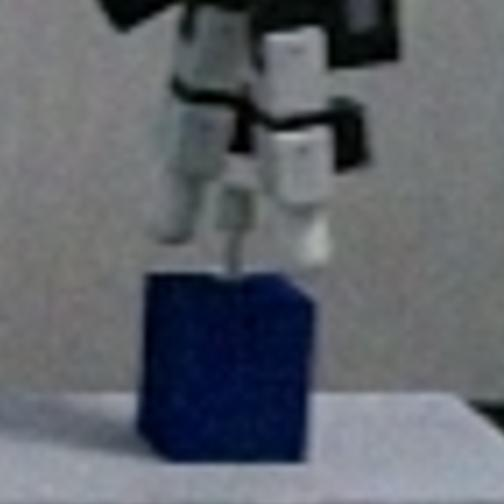

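Emit:
execute_actions(
  actions=[
    [[0,0,0,0,0,0,-0.76,-0.04,-0.576,-0.696,0.571,-0.678,-0.226,-0.168,-0.748,0.04,-0.576,-0.696,0.068,0,0.299,0.174,0.4,-0.4,0,0,0,0,0,0,0.068,0,0.299,0.174,0.571,-0.678,-0.226,-0.168,0.068,0,0.299,0.174,0.068,0,0.299,0.174,0.4,-0.4]],
    [[0,0,0,0,0,0,-0.76,0.23,-0.576,-0.696,0.571,-0.678,-0.226,-0.168,-0.748,-0.23,-0.576,-0.696,0.068,0,0.299,0.174,0.4,-0.4,0,0,0,0,0,0,0.068,0,0.299,0.174,0.571,-0.678,-0.226,-0.168,0.068,0,0.299,0.174,0.068,0,0.299,0.174,0.4,-0.4]],
  ],
)

Emit:
execute_actions(
  actions=[
    [[0,0,0,0,0,0,-0.73,0.23,-0.576,-0.696,0.571,-0.678,-0.226,-0.168,-0.778,-0.23,-0.576,-0.696,0.068,0,0.299,0.174,0.4,-0.4,0,0,0,0,0,0,0.068,0,0.299,0.174,0.571,-0.678,-0.226,-0.168,0.068,0,0.299,0.174,0.068,0,0.299,0.174,0.4,-0.4]],
  ],
)

Emit:
execute_actions(
  actions=[
    [[0,0,0,0,0,0,-0.70,0.23,-0.576,-0.696,0.571,-0.678,-0.226,-0.168,-0.808,-0.23,-0.576,-0.696,0.068,0,0.299,0.174,0.4,-0.4,0,0,0,0,0,0,0.068,0,0.299,0.174,0.571,-0.678,-0.226,-0.168,0.068,0,0.299,0.174,0.068,0,0.299,0.174,0.4,-0.4]],
  ],
)

Scene clock: 197.67 s.
left_arm: end_effector_position=(+0.5670, +0.2067, +0.4119) hand_goal=(-0.760, +0.230, -0.576, -0.696, +0.570, -0.678, -0.226, -0.168, -0.748, -0.230, -0.576, -0.696, +0.068, +0.000, +0.298, +0.174) hand_measured=(-0.772, +0.082, -0.584, -0.698, +0.570, -0.678, -0.222, -0.168, -0.732, -0.078, -0.570, -0.694, +0.062, +0.000, +0.298, +0.172) hand_current_ma=(-13, -385, -6, -1, +0, +0, +3, +0, +20, +385, +5, +1, -6, +0, +0, -1) hand_state=(goal, blocked, goal, goal, goal, goal, goal, goal, goal, blocked, goal, goal, goal, goal, goal, goal) hand_current_limit=0.40 hand_speed=-0.40 end_effector_quat_wxyz=(+0.000, +1.000, -0.017, +0.000) | right_arm: end_effector_position=(+0.3440, +0.4085, +0.4001) hand_goal=(+0.068, +0.000, +0.298, +0.174, +0.570, -0.678, -0.226, -0.168, +0.068, +0.000, +0.298, +0.174, +0.068, +0.000, +0.298, +0.174) hand_measured=(+0.062, +0.000, +0.298, +0.172, +0.572, -0.678, -0.224, -0.168, +0.062, +0.000, +0.298, +0.172, +0.062, +0.000, +0.298, +0.172) hand_current_ma=(-3, +0, +0, -1, +0, +0, +1, +0, -3, +0, +0, -1, -3, +0, +0, -1) hand_state=(goal, goal, goal, goal, goal, goal, goal, goal, goal, goal, goal, goal, goal, goal, goal, goal) hand_current_limit=0.40 hand_speed=-0.40 end_effector_quat_wxyz=(+0.000, +0.439, +0.899, +0.000)
Joint positions: left_arm=[-2.434 -1.859 -1.099 -1.755 1.57 2.312] | right_arm=[0.663 -1.693 1.578 -1.456 -1.571 0]
Joint torques (N m): left_arm=[-11.69 42.07 12.03 4.22 -0.91 -1.02] | right_arm=[-5.72 -11.37 -16.65 -4.13 1.35 1.49]
Wrist force (N): left_arm=[0.0 -0.5 1.6] | right_arm=[0.5 -0.2 -0.3]
Wrist torque (N m): left_arm=[-0.11 0.22 -0.18] | right_arm=[0.22 -0.08 -0.03]
Wrist force, peak (N): left_arm=[0.0 -0.8 2.4] | right_arm=[0.6 -0.2 -0.7]
Hand target: left_arm +0.5670, +0.2067, +0.4119; +0.000, +1.000, -0.017, +0.000 | right_arm +0.3440, +0.4085, +0.4001; +0.000, +0.439, +0.899, +0.000
Off the commanded pose: left_arm 0.000 m, 0 deg | right_arm 0.000 m, 0 deg.

Scene clock: 198.37 s.
left_arm: end_effector_position=(+0.5670, +0.2067, +0.4119) hand_goal=(-0.730, +0.230, -0.576, -0.696, +0.570, -0.678, -0.226, -0.168, -0.778, -0.230, -0.576, -0.696, +0.068, +0.000, +0.298, +0.174) hand_measured=(-0.768, +0.082, -0.586, -0.700, +0.570, -0.678, -0.222, -0.168, -0.734, -0.078, -0.568, -0.694, +0.062, +0.000, +0.298, +0.172) hand_current_ma=(-73, -385, -11, -3, +0, +0, +3, +0, +91, +385, +6, +1, -6, +0, +0, -1) hand_state=(blocked, blocked, goal, goal, goal, goal, goal, goal, blocked, blocked, goal, goal, goal, goal, goal, goal) hand_current_limit=0.40 hand_speed=-0.40 end_effector_quat_wxyz=(+0.000, +1.000, -0.017, +0.000) | right_arm: end_effector_position=(+0.3440, +0.4085, +0.4001) hand_goal=(+0.068, +0.000, +0.298, +0.174, +0.570, -0.678, -0.226, -0.168, +0.068, +0.000, +0.298, +0.174, +0.068, +0.000, +0.298, +0.174) hand_measured=(+0.062, +0.000, +0.298, +0.172, +0.572, -0.678, -0.224, -0.168, +0.062, +0.000, +0.298, +0.172, +0.062, +0.000, +0.298, +0.172) hand_current_ma=(-3, +0, +0, -1, +0, +0, +1, +0, -3, +0, +0, -1, -3, +0, +0, -1) hand_state=(goal, goal, goal, goal, goal, goal, goal, goal, goal, goal, goal, goal, goal, goal, goal, goal) hand_current_limit=0.40 hand_speed=-0.40 end_effector_quat_wxyz=(+0.000, +0.439, +0.899, +0.000)
Joint positions: left_arm=[-2.434 -1.859 -1.099 -1.755 1.57 2.312] | right_arm=[0.663 -1.693 1.578 -1.456 -1.571 0]
Joint torques (N m): left_arm=[-12.21 41.89 11.24 4 -0.87 -0.85] | right_arm=[-5.34 -11.15 -17.24 -4.11 1.49 1.53]
Wrist force (N): left_arm=[-0.2 -0.8 2.0] | right_arm=[0.5 0.0 -0.3]
Wrist torque (N m): left_arm=[-0.07 0.22 -0.19] | right_arm=[0.25 -0.06 -0.04]
Wrist force, peak (N): left_arm=[-0.1 -0.8 2.3] | right_arm=[0.3 0.0 -0.9]
Hand target: left_arm +0.5670, +0.2067, +0.4119; +0.000, +1.000, -0.017, +0.000 | right_arm +0.3440, +0.4085, +0.4001; +0.000, +0.439, +0.899, +0.000
Off the commanded pose: left_arm 0.000 m, 0 deg | right_arm 0.000 m, 0 deg.

Scene clock: 199.07 s.
left_arm: end_effector_position=(+0.5670, +0.2067, +0.4119) hand_goal=(-0.700, +0.230, -0.576, -0.696, +0.570, -0.678, -0.226, -0.168, -0.808, -0.230, -0.576, -0.696, +0.068, +0.000, +0.298, +0.174) hand_measured=(-0.696, +0.102, -0.572, -0.694, +0.570, -0.678, -0.222, -0.168, -0.810, -0.102, -0.578, -0.696, +0.062, +0.000, +0.298, +0.172) hand_current_ma=(+3, -330, +2, +0, +0, +0, +3, +0, +0, +331, -1, +0, -6, +0, +0, -1) hand_state=(goal, blocked, goal, goal, goal, goal, goal, goal, goal, blocked, goal, goal, goal, goal, goal, goal) hand_current_limit=0.40 hand_speed=-0.40 end_effector_quat_wxyz=(+0.000, +1.000, -0.017, +0.000) | right_arm: end_effector_position=(+0.3440, +0.4085, +0.4001) hand_goal=(+0.068, +0.000, +0.298, +0.174, +0.570, -0.678, -0.226, -0.168, +0.068, +0.000, +0.298, +0.174, +0.068, +0.000, +0.298, +0.174) hand_measured=(+0.062, +0.000, +0.298, +0.172, +0.572, -0.678, -0.224, -0.168, +0.062, +0.000, +0.298, +0.172, +0.062, +0.000, +0.298, +0.172) hand_current_ma=(-3, +0, +0, -1, +0, +0, +1, +0, -3, +0, +0, -1, -3, +0, +0, -1) hand_state=(goal, goal, goal, goal, goal, goal, goal, goal, goal, goal, goal, goal, goal, goal, goal, goal) hand_current_limit=0.40 hand_speed=-0.40 end_effector_quat_wxyz=(+0.000, +0.439, +0.899, +0.000)
Joint positions: left_arm=[-2.434 -1.859 -1.099 -1.755 1.57 2.312] | right_arm=[0.663 -1.693 1.578 -1.456 -1.571 0]
Joint torques (N m): left_arm=[-11.47 42.11 13.82 4.08 -0.78 -1.08] | right_arm=[-5.79 -11 -16.73 -4.16 1.53 1.47]
Wrist force (N): left_arm=[-0.3 -0.4 2.4] | right_arm=[0.3 -0.4 -0.4]
Wrist torque (N m): left_arm=[-0.13 0.15 -0.20] | right_arm=[0.21 -0.04 -0.06]
Wrist force, peak (N): left_arm=[0.0 -0.4 4.3] | right_arm=[0.6 -0.2 -0.6]
Hand target: left_arm +0.5670, +0.2067, +0.4119; +0.000, +1.000, -0.017, +0.000 | right_arm +0.3440, +0.4085, +0.4001; +0.000, +0.439, +0.899, +0.000
Off the commanded pose: left_arm 0.000 m, 0 deg | right_arm 0.000 m, 0 deg.

Emit:
execute_actions(
  actions=[
    [[0,0,0,0,0,0,-0.67,0.02,-0.576,-0.696,0.571,-0.678,-0.226,-0.168,-0.838,-0.02,-0.576,-0.696,0.068,0,0.299,0.174,0.4,0,0,0,0,0,0,0,0.068,0,0.299,0.174,0.571,-0.678,-0.226,-0.168,0.068,0,0.299,0.174,0.068,0,0.299,0.174,0.4,-0.4],[0,0,0,0,0,0,-0.67,0.02,-0.576,-0.696,0.571,-0.678,-0.226,-0.168,-0.838,-0.02,-0.576,-0.696,0.068,0,0.299,0.174,0.4,0,0,0,0,0,0,0,0.068,0,0.299,0.174,0.571,-0.678,-0.226,-0.168,0.068,0,0.299,0.174,0.068,0,0.299,0.174,0.4,-0.4],[0,0,0,0,0,0,-0.67,0.02,-0.576,-0.696,0.571,-0.678,-0.226,-0.168,-0.838,-0.02,-0.576,-0.696,0.068,0,0.299,0.174,0.4,0,0,0,0,0,0,0,0.068,0,0.299,0.174,0.571,-0.678,-0.226,-0.168,0.068,0,0.299,0.174,0.068,0,0.299,0.174,0.4,-0.4],[0,0,0.001,0,0,0,-0.76,0.02,-0.576,-0.696,0.571,-0.678,-0.226,-0.168,-0.748,-0.02,-0.576,-0.696,0.068,0,0.299,0.174,0.4,0,0,0,0,0,0,0,0.068,0,0.299,0.174,0.571,-0.678,-0.226,-0.168,0.068,0,0.299,0.174,0.068,0,0.299,0.174,0.4,-0.4],[0,0,0.001,0,0,0,-0.76,0.02,-0.576,-0.696,0.571,-0.678,-0.226,-0.168,-0.748,-0.02,-0.576,-0.696,0.068,0,0.299,0.174,0.4,0,0,0,0,0,0,0,0.068,0,0.299,0.174,0.571,-0.678,-0.226,-0.168,0.068,0,0.299,0.174,0.068,0,0.299,0.174,0.4,-0.4],[0,0,0.001,0,0,0,-0.76,0.02,-0.576,-0.696,0.571,-0.678,-0.226,-0.168,-0.748,-0.02,-0.576,-0.696,0.068,0,0.299,0.174,0.4,0,0,0,0,0,0,0,0.068,0,0.299,0.174,0.571,-0.678,-0.226,-0.168,0.068,0,0.299,0.174,0.068,0,0.299,0.174,0.4,-0.4],[0,0,0.001,0,0,0,-0.76,0.02,-0.576,-0.696,0.571,-0.678,-0.226,-0.168,-0.748,-0.02,-0.576,-0.696,0.068,0,0.299,0.174,0.4,0,0,0,0,0,0,0,0.068,0,0.299,0.174,0.571,-0.678,-0.226,-0.168,0.068,0,0.299,0.174,0.068,0,0.299,0.174,0.4,-0.4],[0,0,0.001,0,0,0,-0.76,0.23,-0.576,-0.696,0.571,-0.678,-0.226,-0.168,-0.748,-0.23,-0.576,-0.696,0.068,0,0.299,0.174,0.4,0,0,0,0,0,0,0,0.068,0,0.299,0.174,0.571,-0.678,-0.226,-0.168,0.068,0,0.299,0.174,0.068,0,0.299,0.174,0.4,-0.4],[0,0,0.001,0,0,0,-0.76,0.23,-0.576,-0.696,0.571,-0.678,-0.226,-0.168,-0.748,-0.23,-0.576,-0.696,0.068,0,0.299,0.174,0.4,0,0,0,0,0,0,0,0.068,0,0.299,0.174,0.571,-0.678,-0.226,-0.168,0.068,0,0.299,0.174,0.068,0,0.299,0.174,0.4,-0.4],[0,0,0.001,0,0,0,-0.76,0.23,-0.576,-0.696,0.571,-0.678,-0.226,-0.168,-0.748,-0.23,-0.576,-0.696,0.068,0,0.299,0.174,0.4,0,0,0,0,0,0,0,0.068,0,0.299,0.174,0.571,-0.678,-0.226,-0.168,0.068,0,0.299,0.174,0.068,0,0.299,0.174,0.4,-0.4],[0,0,0.001,0,0,0,-0.67,0.23,-0.576,-0.696,0.571,-0.678,-0.226,-0.168,-0.838,-0.23,-0.576,-0.696,0.068,0,0.299,0.174,0.4,0,0,0,0,0,0,0,0.068,0,0.299,0.174,0.571,-0.678,-0.226,-0.168,0.068,0,0.299,0.174,0.068,0,0.299,0.174,0.4,-0.4]],
  ],
)

Emit:
execute_actions(
  actions=[
    [[0,0,0,0,0,0,-0.67,0.02,-0.576,-0.696,0.571,-0.678,-0.226,-0.168,-0.838,-0.02,-0.576,-0.696,0.068,0,0.299,0.174,0.4,0,0,0,0,0,0,0,0.068,0,0.299,0.174,0.571,-0.678,-0.226,-0.168,0.068,0,0.299,0.174,0.068,0,0.299,0.174,0.4,-0.4],[0,0,0,0,0,0,-0.67,0.02,-0.576,-0.696,0.571,-0.678,-0.226,-0.168,-0.838,-0.02,-0.576,-0.696,0.068,0,0.299,0.174,0.4,0,0,0,0,0,0,0,0.068,0,0.299,0.174,0.571,-0.678,-0.226,-0.168,0.068,0,0.299,0.174,0.068,0,0.299,0.174,0.4,-0.4],[0,0,0,0,0,0,-0.67,0.02,-0.576,-0.696,0.571,-0.678,-0.226,-0.168,-0.838,-0.02,-0.576,-0.696,0.068,0,0.299,0.174,0.4,0,0,0,0,0,0,0,0.068,0,0.299,0.174,0.571,-0.678,-0.226,-0.168,0.068,0,0.299,0.174,0.068,0,0.299,0.174,0.4,-0.4],[0,0,0.001,0,0,0,-0.76,0.02,-0.576,-0.696,0.571,-0.678,-0.226,-0.168,-0.748,-0.02,-0.576,-0.696,0.068,0,0.299,0.174,0.4,0,0,0,0,0,0,0,0.068,0,0.299,0.174,0.571,-0.678,-0.226,-0.168,0.068,0,0.299,0.174,0.068,0,0.299,0.174,0.4,-0.4],[0,0,0.001,0,0,0,-0.76,0.02,-0.576,-0.696,0.571,-0.678,-0.226,-0.168,-0.748,-0.02,-0.576,-0.696,0.068,0,0.299,0.174,0.4,0,0,0,0,0,0,0,0.068,0,0.299,0.174,0.571,-0.678,-0.226,-0.168,0.068,0,0.299,0.174,0.068,0,0.299,0.174,0.4,-0.4],[0,0,0.001,0,0,0,-0.76,0.02,-0.576,-0.696,0.571,-0.678,-0.226,-0.168,-0.748,-0.02,-0.576,-0.696,0.068,0,0.299,0.174,0.4,0,0,0,0,0,0,0,0.068,0,0.299,0.174,0.571,-0.678,-0.226,-0.168,0.068,0,0.299,0.174,0.068,0,0.299,0.174,0.4,-0.4],[0,0,0.001,0,0,0,-0.76,0.02,-0.576,-0.696,0.571,-0.678,-0.226,-0.168,-0.748,-0.02,-0.576,-0.696,0.068,0,0.299,0.174,0.4,0,0,0,0,0,0,0,0.068,0,0.299,0.174,0.571,-0.678,-0.226,-0.168,0.068,0,0.299,0.174,0.068,0,0.299,0.174,0.4,-0.4],[0,0,0.001,0,0,0,-0.76,0.23,-0.576,-0.696,0.571,-0.678,-0.226,-0.168,-0.748,-0.23,-0.576,-0.696,0.068,0,0.299,0.174,0.4,0,0,0,0,0,0,0,0.068,0,0.299,0.174,0.571,-0.678,-0.226,-0.168,0.068,0,0.299,0.174,0.068,0,0.299,0.174,0.4,-0.4],[0,0,0.001,0,0,0,-0.76,0.23,-0.576,-0.696,0.571,-0.678,-0.226,-0.168,-0.748,-0.23,-0.576,-0.696,0.068,0,0.299,0.174,0.4,0,0,0,0,0,0,0,0.068,0,0.299,0.174,0.571,-0.678,-0.226,-0.168,0.068,0,0.299,0.174,0.068,0,0.299,0.174,0.4,-0.4],[0,0,0.001,0,0,0,-0.76,0.23,-0.576,-0.696,0.571,-0.678,-0.226,-0.168,-0.748,-0.23,-0.576,-0.696,0.068,0,0.299,0.174,0.4,0,0,0,0,0,0,0,0.068,0,0.299,0.174,0.571,-0.678,-0.226,-0.168,0.068,0,0.299,0.174,0.068,0,0.299,0.174,0.4,-0.4]],
  ],
)

Emit:
execute_actions(
  actions=[
    [[0,0,0,0,0,0,-0.73,0.23,-0.576,-0.696,0.571,-0.678,-0.226,-0.168,-0.778,-0.23,-0.576,-0.696,0.068,0,0.299,0.174,0.4,-0.4,0,0,0,0,0,0,0.068,0,0.299,0.174,0.571,-0.678,-0.226,-0.168,0.068,0,0.299,0.174,0.068,0,0.299,0.174,0.4,-0.4]],
  ],
)

Emit:
execute_actions(
  actions=[
    [[0,0,0,0,0,0,-0.715,0.23,-0.576,-0.696,0.571,-0.678,-0.226,-0.168,-0.793,-0.23,-0.576,-0.696,0.068,0,0.299,0.174,0.4,-0.4,0,0,0,0,0,0,0.068,0,0.299,0.174,0.571,-0.678,-0.226,-0.168,0.068,0,0.299,0.174,0.068,0,0.299,0.174,0.4,-0.4]],
  ],
)

Scene clock: 202.10 s.
left_arm: end_effector_position=(+0.5670, +0.2067, +0.4113) hand_goal=(-0.670, +0.230, -0.576, -0.696, +0.570, -0.678, -0.226, -0.168, -0.838, -0.230, -0.576, -0.696, +0.068, +0.000, +0.298, +0.174) hand_measured=(-0.686, +0.106, -0.578, -0.696, +0.570, -0.678, -0.222, -0.168, -0.820, -0.106, -0.574, -0.696, +0.062, +0.000, +0.298, +0.172) hand_current_ma=(-20, -318, -1, +0, +0, +0, +3, +0, +26, +317, +1, +0, -6, +0, +0, -1) hand_state=(goal, blocked, goal, goal, goal, goal, goal, goal, goal, blocked, goal, goal, goal, goal, goal, goal) hand_current_limit=0.40 hand_speed=0.00 end_effector_quat_wxyz=(+0.000, +1.000, -0.017, +0.000) | right_arm: end_effector_position=(+0.3440, +0.4085, +0.4001) hand_goal=(+0.068, +0.000, +0.298, +0.174, +0.570, -0.678, -0.226, -0.168, +0.068, +0.000, +0.298, +0.174, +0.068, +0.000, +0.298, +0.174) hand_measured=(+0.062, +0.000, +0.298, +0.172, +0.572, -0.678, -0.224, -0.168, +0.062, +0.000, +0.298, +0.172, +0.062, +0.000, +0.298, +0.172) hand_current_ma=(-3, +0, +0, -1, +0, +0, +1, +0, -3, +0, +0, -1, -3, +0, +0, -1) hand_state=(goal, goal, goal, goal, goal, goal, goal, goal, goal, goal, goal, goal, goal, goal, goal, goal) hand_current_limit=0.40 hand_speed=-0.40 end_effector_quat_wxyz=(+0.000, +0.439, +0.899, +0.000)
Joint positions: left_arm=[-2.434 -1.859 -1.101 -1.754 1.57 2.312] | right_arm=[0.663 -1.693 1.578 -1.456 -1.571 0]
Joint torques (N m): left_arm=[-11.81 42.99 9.6 4.37 -0.65 -1.16] | right_arm=[-5.45 -10.83 -16.88 -4.18 1.46 1.39]
Wrist force (N): left_arm=[-0.8 -0.7 -0.2] | right_arm=[0.4 -0.5 -0.7]
Wrist torque (N m): left_arm=[0.01 0.16 -0.24] | right_arm=[0.21 -0.06 -0.05]
Wrist force, peak (N): left_arm=[-0.5 -0.7 2.8] | right_arm=[0.4 -0.5 -0.7]
Hand target: left_arm +0.5670, +0.2067, +0.4113; +0.000, +1.000, -0.017, +0.000 | right_arm +0.3440, +0.4085, +0.4001; +0.000, +0.439, +0.899, +0.000
Off the commanded pose: left_arm 0.000 m, 0 deg | right_arm 0.000 m, 0 deg.

Scene clock: 202.80 s.
left_arm: end_effector_position=(+0.5670, +0.2067, +0.4107) hand_goal=(-0.760, +0.230, -0.576, -0.696, +0.570, -0.678, -0.226, -0.168, -0.748, -0.230, -0.576, -0.696, +0.068, +0.000, +0.298, +0.174) hand_measured=(-0.776, +0.086, -0.586, -0.700, +0.570, -0.678, -0.222, -0.168, -0.728, -0.080, -0.568, -0.694, +0.062, +0.000, +0.298, +0.172) hand_current_ma=(-22, -385, -11, -2, +0, +0, +3, +0, +33, +383, +8, +2, -6, +0, +0, -1) hand_state=(goal, blocked, goal, goal, goal, goal, goal, goal, blocked, blocked, goal, goal, goal, goal, goal, goal) hand_current_limit=0.40 hand_speed=0.00 end_effector_quat_wxyz=(+0.000, +1.000, -0.017, +0.000) | right_arm: end_effector_position=(+0.3440, +0.4085, +0.4001) hand_goal=(+0.068, +0.000, +0.298, +0.174, +0.570, -0.678, -0.226, -0.168, +0.068, +0.000, +0.298, +0.174, +0.068, +0.000, +0.298, +0.174) hand_measured=(+0.062, +0.000, +0.298, +0.172, +0.572, -0.678, -0.224, -0.168, +0.062, +0.000, +0.298, +0.172, +0.062, +0.000, +0.298, +0.172) hand_current_ma=(-3, +0, +0, -1, +0, +0, +1, +0, -3, +0, +0, -1, -3, +0, +0, -1) hand_state=(goal, goal, goal, goal, goal, goal, goal, goal, goal, goal, goal, goal, goal, goal, goal, goal) hand_current_limit=0.40 hand_speed=-0.40 end_effector_quat_wxyz=(+0.000, +0.439, +0.899, +0.000)
Joint positions: left_arm=[-2.434 -1.858 -1.103 -1.752 1.57 2.312] | right_arm=[0.663 -1.693 1.578 -1.456 -1.571 0]
Joint torques (N m): left_arm=[-10.68 41.92 10.09 4.13 -0.41 -1.14] | right_arm=[-5.7 -11.34 -16.92 -4.16 1.36 1.41]
Wrist force (N): left_arm=[0.1 -0.4 0.0] | right_arm=[0.5 -0.3 -0.3]
Wrist torque (N m): left_arm=[0.03 0.27 -0.18] | right_arm=[0.20 -0.08 -0.03]
Wrist force, peak (N): left_arm=[-0.3 -0.5 1.0] | right_arm=[0.4 -0.3 -0.7]
Hand target: left_arm +0.5670, +0.2067, +0.4107; +0.000, +1.000, -0.017, +0.000 | right_arm +0.3440, +0.4085, +0.4001; +0.000, +0.439, +0.899, +0.000
Off the commanded pose: left_arm 0.000 m, 0 deg | right_arm 0.000 m, 0 deg.

Scene clock: 203.50 s.
left_arm: end_effector_position=(+0.5670, +0.2067, +0.4107) hand_goal=(-0.730, +0.230, -0.576, -0.696, +0.570, -0.678, -0.226, -0.168, -0.778, -0.230, -0.576, -0.696, +0.068, +0.000, +0.298, +0.174) hand_measured=(-0.774, +0.088, -0.590, -0.700, +0.570, -0.678, -0.222, -0.168, -0.726, -0.082, -0.566, -0.692, +0.062, +0.000, +0.298, +0.172) hand_current_ma=(-93, -385, -15, -3, +0, +0, +3, +0, +116, +385, +10, +2, -6, +0, +0, -1) hand_state=(blocked, blocked, goal, goal, goal, goal, goal, goal, blocked, blocked, goal, goal, goal, goal, goal, goal) hand_current_limit=0.40 hand_speed=-0.40 end_effector_quat_wxyz=(+0.000, +1.000, -0.017, +0.000) | right_arm: end_effector_position=(+0.3440, +0.4085, +0.4001) hand_goal=(+0.068, +0.000, +0.298, +0.174, +0.570, -0.678, -0.226, -0.168, +0.068, +0.000, +0.298, +0.174, +0.068, +0.000, +0.298, +0.174) hand_measured=(+0.062, +0.000, +0.298, +0.172, +0.572, -0.678, -0.224, -0.168, +0.062, +0.000, +0.298, +0.172, +0.062, +0.000, +0.298, +0.172) hand_current_ma=(-3, +0, +0, -1, +0, +0, +1, +0, -3, +0, +0, -1, -3, +0, +0, -1) hand_state=(goal, goal, goal, goal, goal, goal, goal, goal, goal, goal, goal, goal, goal, goal, goal, goal) hand_current_limit=0.40 hand_speed=-0.40 end_effector_quat_wxyz=(+0.000, +0.439, +0.899, +0.000)
Joint positions: left_arm=[-2.434 -1.858 -1.103 -1.752 1.57 2.312] | right_arm=[0.663 -1.693 1.578 -1.456 -1.571 0]
Joint torques (N m): left_arm=[-11.31 42.43 8.68 4.2 -0.58 -0.95] | right_arm=[-5.55 -11.12 -16.71 -4.11 1.47 1.36]
Wrist force (N): left_arm=[0.4 -0.8 0.5] | right_arm=[0.1 -0.4 -0.5]
Wrist torque (N m): left_arm=[0.01 0.22 -0.14] | right_arm=[0.22 -0.01 -0.07]
Wrist force, peak (N): left_arm=[0.4 -0.9 0.8] | right_arm=[0.7 0.0 -0.6]
Hand target: left_arm +0.5670, +0.2067, +0.4107; +0.000, +1.000, -0.017, +0.000 | right_arm +0.3440, +0.4085, +0.4001; +0.000, +0.439, +0.899, +0.000
Off the commanded pose: left_arm 0.000 m, 0 deg | right_arm 0.000 m, 0 deg.

Scene clock: 204.20 s.
left_arm: end_effector_position=(+0.5670, +0.2067, +0.4107) hand_goal=(-0.716, +0.230, -0.576, -0.696, +0.570, -0.678, -0.226, -0.168, -0.794, -0.230, -0.576, -0.696, +0.068, +0.000, +0.298, +0.174) hand_measured=(-0.770, +0.088, -0.592, -0.702, +0.570, -0.678, -0.222, -0.168, -0.730, -0.082, -0.564, -0.692, +0.062, +0.000, +0.298, +0.172) hand_current_ma=(-127, -385, -19, -5, +0, +0, +3, +0, +163, +385, +12, +3, -6, +0, +0, -1) hand_state=(blocked, blocked, goal, goal, goal, goal, goal, goal, blocked, blocked, goal, goal, goal, goal, goal, goal) hand_current_limit=0.40 hand_speed=-0.40 end_effector_quat_wxyz=(+0.000, +1.000, -0.017, +0.000) | right_arm: end_effector_position=(+0.3440, +0.4085, +0.4001) hand_goal=(+0.068, +0.000, +0.298, +0.174, +0.570, -0.678, -0.226, -0.168, +0.068, +0.000, +0.298, +0.174, +0.068, +0.000, +0.298, +0.174) hand_measured=(+0.062, +0.000, +0.298, +0.172, +0.572, -0.678, -0.224, -0.168, +0.062, +0.000, +0.298, +0.172, +0.062, +0.000, +0.298, +0.172) hand_current_ma=(-3, +0, +0, -1, +0, +0, +1, +0, -3, +0, +0, -1, -3, +0, +0, -1) hand_state=(goal, goal, goal, goal, goal, goal, goal, goal, goal, goal, goal, goal, goal, goal, goal, goal) hand_current_limit=0.40 hand_speed=-0.40 end_effector_quat_wxyz=(+0.000, +0.439, +0.899, +0.000)
Joint positions: left_arm=[-2.434 -1.858 -1.103 -1.752 1.57 2.312] | right_arm=[0.663 -1.693 1.578 -1.456 -1.571 0]
Joint torques (N m): left_arm=[-11.4 42.05 9.15 3.89 -0.76 -1.06] | right_arm=[-5.79 -11.29 -16.79 -4.16 1.49 1.42]
Wrist force (N): left_arm=[0.1 -0.7 0.3] | right_arm=[0.1 0.0 -0.4]
Wrist torque (N m): left_arm=[0.04 0.27 -0.17] | right_arm=[0.26 -0.01 -0.07]
Wrist force, peak (N): left_arm=[0.3 -1.0 0.6] | right_arm=[0.4 -0.1 -0.7]
Hand target: left_arm +0.5670, +0.2067, +0.4107; +0.000, +1.000, -0.017, +0.000 | right_arm +0.3440, +0.4085, +0.4001; +0.000, +0.439, +0.899, +0.000
Off the commanded pose: left_arm 0.000 m, 0 deg | right_arm 0.000 m, 0 deg.

Emit:
execute_actions(
  actions=[
    [[0,0,0,0,0,0,-0.76,-0.1,-0.576,-0.696,0.571,-0.678,-0.226,-0.168,-0.748,0.1,-0.576,-0.696,0.068,0,0.299,0.174,0.4,-0.2,0,0,0,0,0,0,0.068,0,0.299,0.174,0.571,-0.678,-0.226,-0.168,0.068,0,0.299,0.174,0.068,0,0.299,0.174,0.4,-0.4]],
  ],
)

Emit:
move(
  target=[0,0,-0.12,0,0,0,-0.76,-0.1,-0.576,-0.696,0.571,-0.678,-0.226,-0.168,-0.748,0.1,-0.576,-0.696,0.068,0,0.299,0.174,0.4,-0.2,0,0,0,0,0,0,0.068,0,0.299,0.174,0.571,-0.678,-0.226,-0.168,0.068,0,0.299,0.174,0.068,0,0.299,0.174,0.4,-0.4],
  cameras=["all"],
)

Emit:
zoom_image(
  camera="cam_high",
  region=[695, 170, 755, 230],
)

Emit:
zoom_image(
  camera="cam_left_wrist",
  region=[300, 180, 360, 240],
)

Emit:
zoom_image(
  camera="cam_line",
  region=[590, 235, 616, 261],
)

Scene clock: 206.83 s.
left_arm: end_effector_position=(+0.5670, +0.2067, +0.4108) hand_goal=(-0.760, -0.100, -0.576, -0.696, +0.570, -0.678, -0.226, -0.168, -0.748, +0.100, -0.576, -0.696, +0.068, +0.000, +0.298, +0.174) hand_measured=(-0.762, -0.096, -0.578, -0.698, +0.570, -0.678, -0.222, -0.168, -0.742, +0.096, -0.574, -0.694, +0.062, +0.000, +0.298, +0.172) hand_current_ma=(+0, +2, -1, -1, +0, +0, +3, +0, +4, -2, +2, +1, -6, +0, +0, -1) hand_state=(goal, goal, goal, goal, goal, goal, goal, goal, goal, goal, goal, goal, goal, goal, goal, goal) hand_current_limit=0.40 hand_speed=-0.20 end_effector_quat_wxyz=(+0.000, +1.000, -0.017, +0.000) | right_arm: end_effector_position=(+0.3440, +0.4085, +0.4001) hand_goal=(+0.068, +0.000, +0.298, +0.174, +0.570, -0.678, -0.226, -0.168, +0.068, +0.000, +0.298, +0.174, +0.068, +0.000, +0.298, +0.174) hand_measured=(+0.062, +0.000, +0.298, +0.172, +0.572, -0.678, -0.224, -0.168, +0.062, +0.000, +0.298, +0.172, +0.062, +0.000, +0.298, +0.172) hand_current_ma=(-3, +0, +0, -1, +0, +0, +1, +0, -3, +0, +0, -1, -3, +0, +0, -1) hand_state=(goal, goal, goal, goal, goal, goal, goal, goal, goal, goal, goal, goal, goal, goal, goal, goal) hand_current_limit=0.40 hand_speed=-0.40 end_effector_quat_wxyz=(+0.000, +0.439, +0.899, +0.000)
Joint positions: left_arm=[-2.434 -1.858 -1.103 -1.752 1.57 2.312] | right_arm=[0.663 -1.693 1.578 -1.456 -1.571 0]
Joint torques (N m): left_arm=[-11.62 34.15 13.16 3.39 -0.49 -1] | right_arm=[-5.52 -11.67 -16.64 -4.12 1.46 1.27]
Wrist force (N): left_arm=[-0.6 -0.5 -0.1] | right_arm=[0.5 -0.2 -0.4]
Wrist torque (N m): left_arm=[0.02 0.14 -0.23] | right_arm=[0.23 -0.07 -0.04]
Wrist force, peak (N): left_arm=[-2.3 -0.7 -5.2] | right_arm=[0.4 -0.1 -0.8]
Hand target: left_arm +0.5670, +0.2067, +0.4107; +0.000, +1.000, -0.017, +0.000 | right_arm +0.3440, +0.4085, +0.4001; +0.000, +0.439, +0.899, +0.000
Off the commanded pose: left_arm 0.000 m, 0 deg | right_arm 0.000 m, 0 deg.

Scene clock: 207.97 s.
left_arm: end_effector_position=(+0.5670, +0.2068, +0.4827) hand_goal=(-0.760, -0.100, -0.576, -0.696, +0.570, -0.678, -0.226, -0.168, -0.748, +0.100, -0.576, -0.696, +0.068, +0.000, +0.298, +0.174) hand_measured=(-0.760, -0.096, -0.578, -0.698, +0.570, -0.678, -0.222, -0.168, -0.742, +0.096, -0.574, -0.694, +0.062, +0.000, +0.298, +0.172) hand_current_ma=(+0, +2, -1, -1, +0, +0, +3, +0, +4, -2, +1, +1, -6, +0, +0, -1) hand_state=(goal, goal, goal, goal, goal, goal, goal, goal, goal, goal, goal, goal, goal, goal, goal, goal) hand_current_limit=0.40 hand_speed=-0.20 end_effector_quat_wxyz=(+0.000, +1.000, -0.017, +0.000) | right_arm: end_effector_position=(+0.3440, +0.4085, +0.4001) hand_goal=(+0.068, +0.000, +0.298, +0.174, +0.570, -0.678, -0.226, -0.168, +0.068, +0.000, +0.298, +0.174, +0.068, +0.000, +0.298, +0.174) hand_measured=(+0.062, +0.000, +0.298, +0.172, +0.572, -0.678, -0.224, -0.168, +0.062, +0.000, +0.298, +0.172, +0.062, +0.000, +0.298, +0.172) hand_current_ma=(-3, +0, +0, -1, +0, +0, +1, +0, -3, +0, +0, -1, -3, +0, +0, -1) hand_state=(goal, goal, goal, goal, goal, goal, goal, goal, goal, goal, goal, goal, goal, goal, goal, goal) hand_current_limit=0.40 hand_speed=-0.40 end_effector_quat_wxyz=(+0.000, +0.439, +0.899, +0.000)
Joint positions: left_arm=[-2.434 -1.917 -0.833 -1.964 1.57 2.312] | right_arm=[0.663 -1.693 1.578 -1.456 -1.571 0]
Joint torques (N m): left_arm=[-12.77 30.38 33.26 -0.13 2.65 2.39] | right_arm=[-5.75 -11.4 -16.73 -4.14 1.46 1.35]
Wrist force (N): left_arm=[-0.6 -0.6 0.3] | right_arm=[0.2 -0.1 -0.4]
Wrist torque (N m): left_arm=[-0.01 0.14 -0.22] | right_arm=[0.24 -0.03 -0.06]
Wrist force, peak (N): left_arm=[-0.6 -0.5 1.0] | right_arm=[0.3 -0.6 -0.6]
Hand target: left_arm +0.5670, +0.2068, +0.4827; +0.000, +1.000, -0.017, +0.000 | right_arm +0.3440, +0.4085, +0.4001; +0.000, +0.439, +0.899, +0.000
Off the commanded pose: left_arm 0.000 m, 0 deg | right_arm 0.000 m, 0 deg.
move: done
camera_calibration:
cam_left_wrist: T_world_to_cam=[[-0.732507, 0.680751, -0.00342216, 0.249644], [0.43339, 0.470204, 0.768818, -0.761686], [0.524983, 0.561681, -0.639458, 0.0208307], [0, 0, 0, 1]] pos_world=[0.502037, 0.176502, 0.599773]
cam_right_wrist: T_world_to_cam=[[0.981869, -0.189461, -0.00616515, -0.225305], [-0.129692, -0.695129, 0.70709, 0.00854525], [-0.138252, -0.69347, -0.707097, 0.733787], [0, 0, 0, 1]] pos_world=[0.323775, 0.472113, 0.511428]

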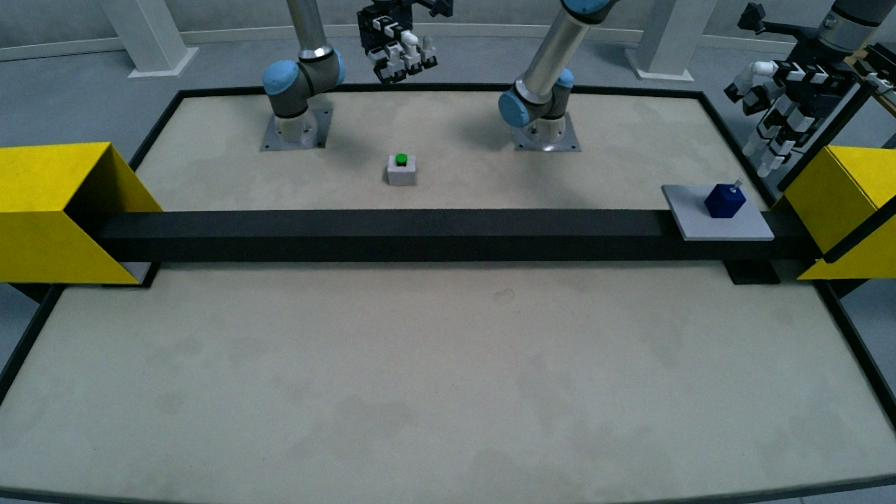

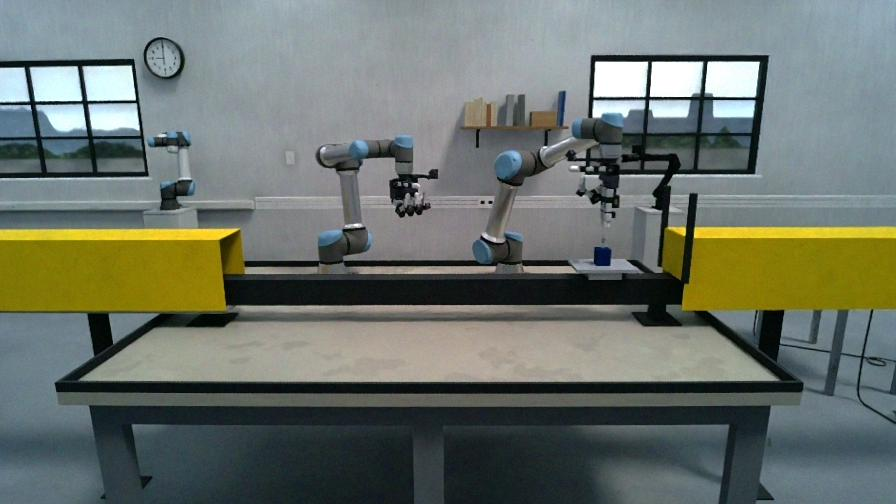

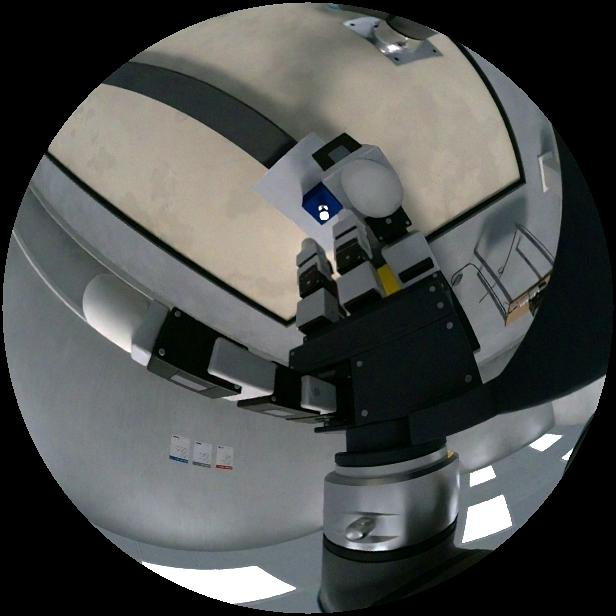

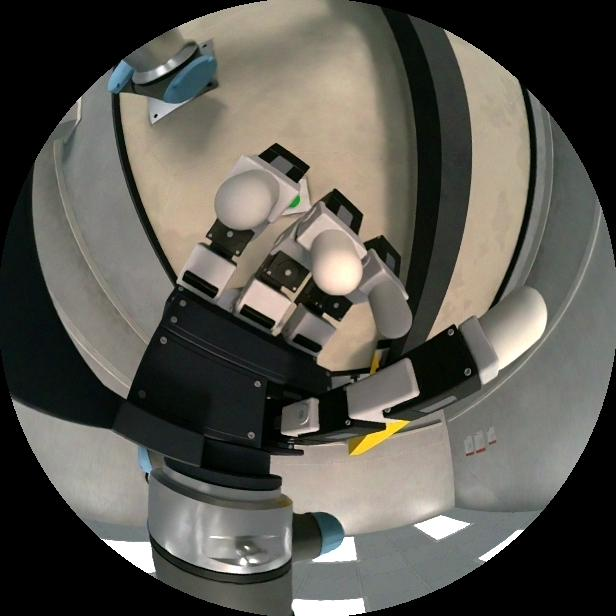

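Scaled by 8.400 from the camera's 896x504 image, which has a finer 1280x720 frame.

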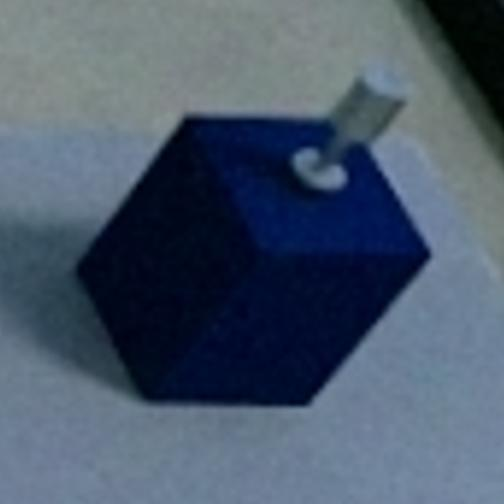

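Scaled by 8.400 from the camera's 616x616 image, which has a finer 880x880 frame.

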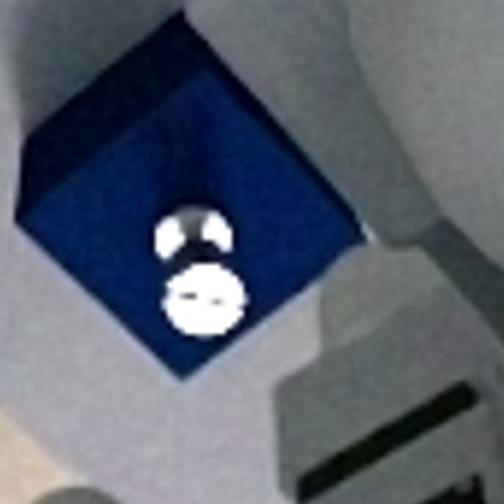

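Scaled by 19.385 from the camera's 896x504 image, which has a finer 1280x720 frame.

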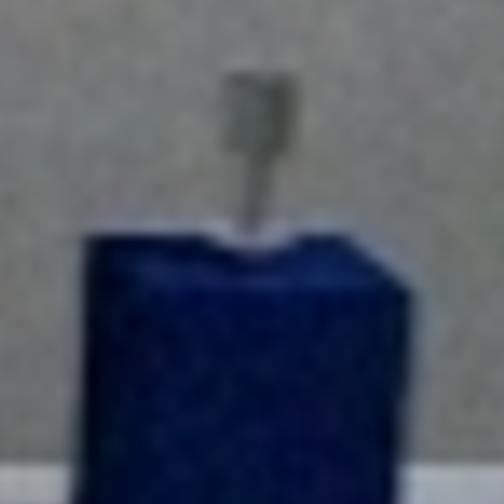

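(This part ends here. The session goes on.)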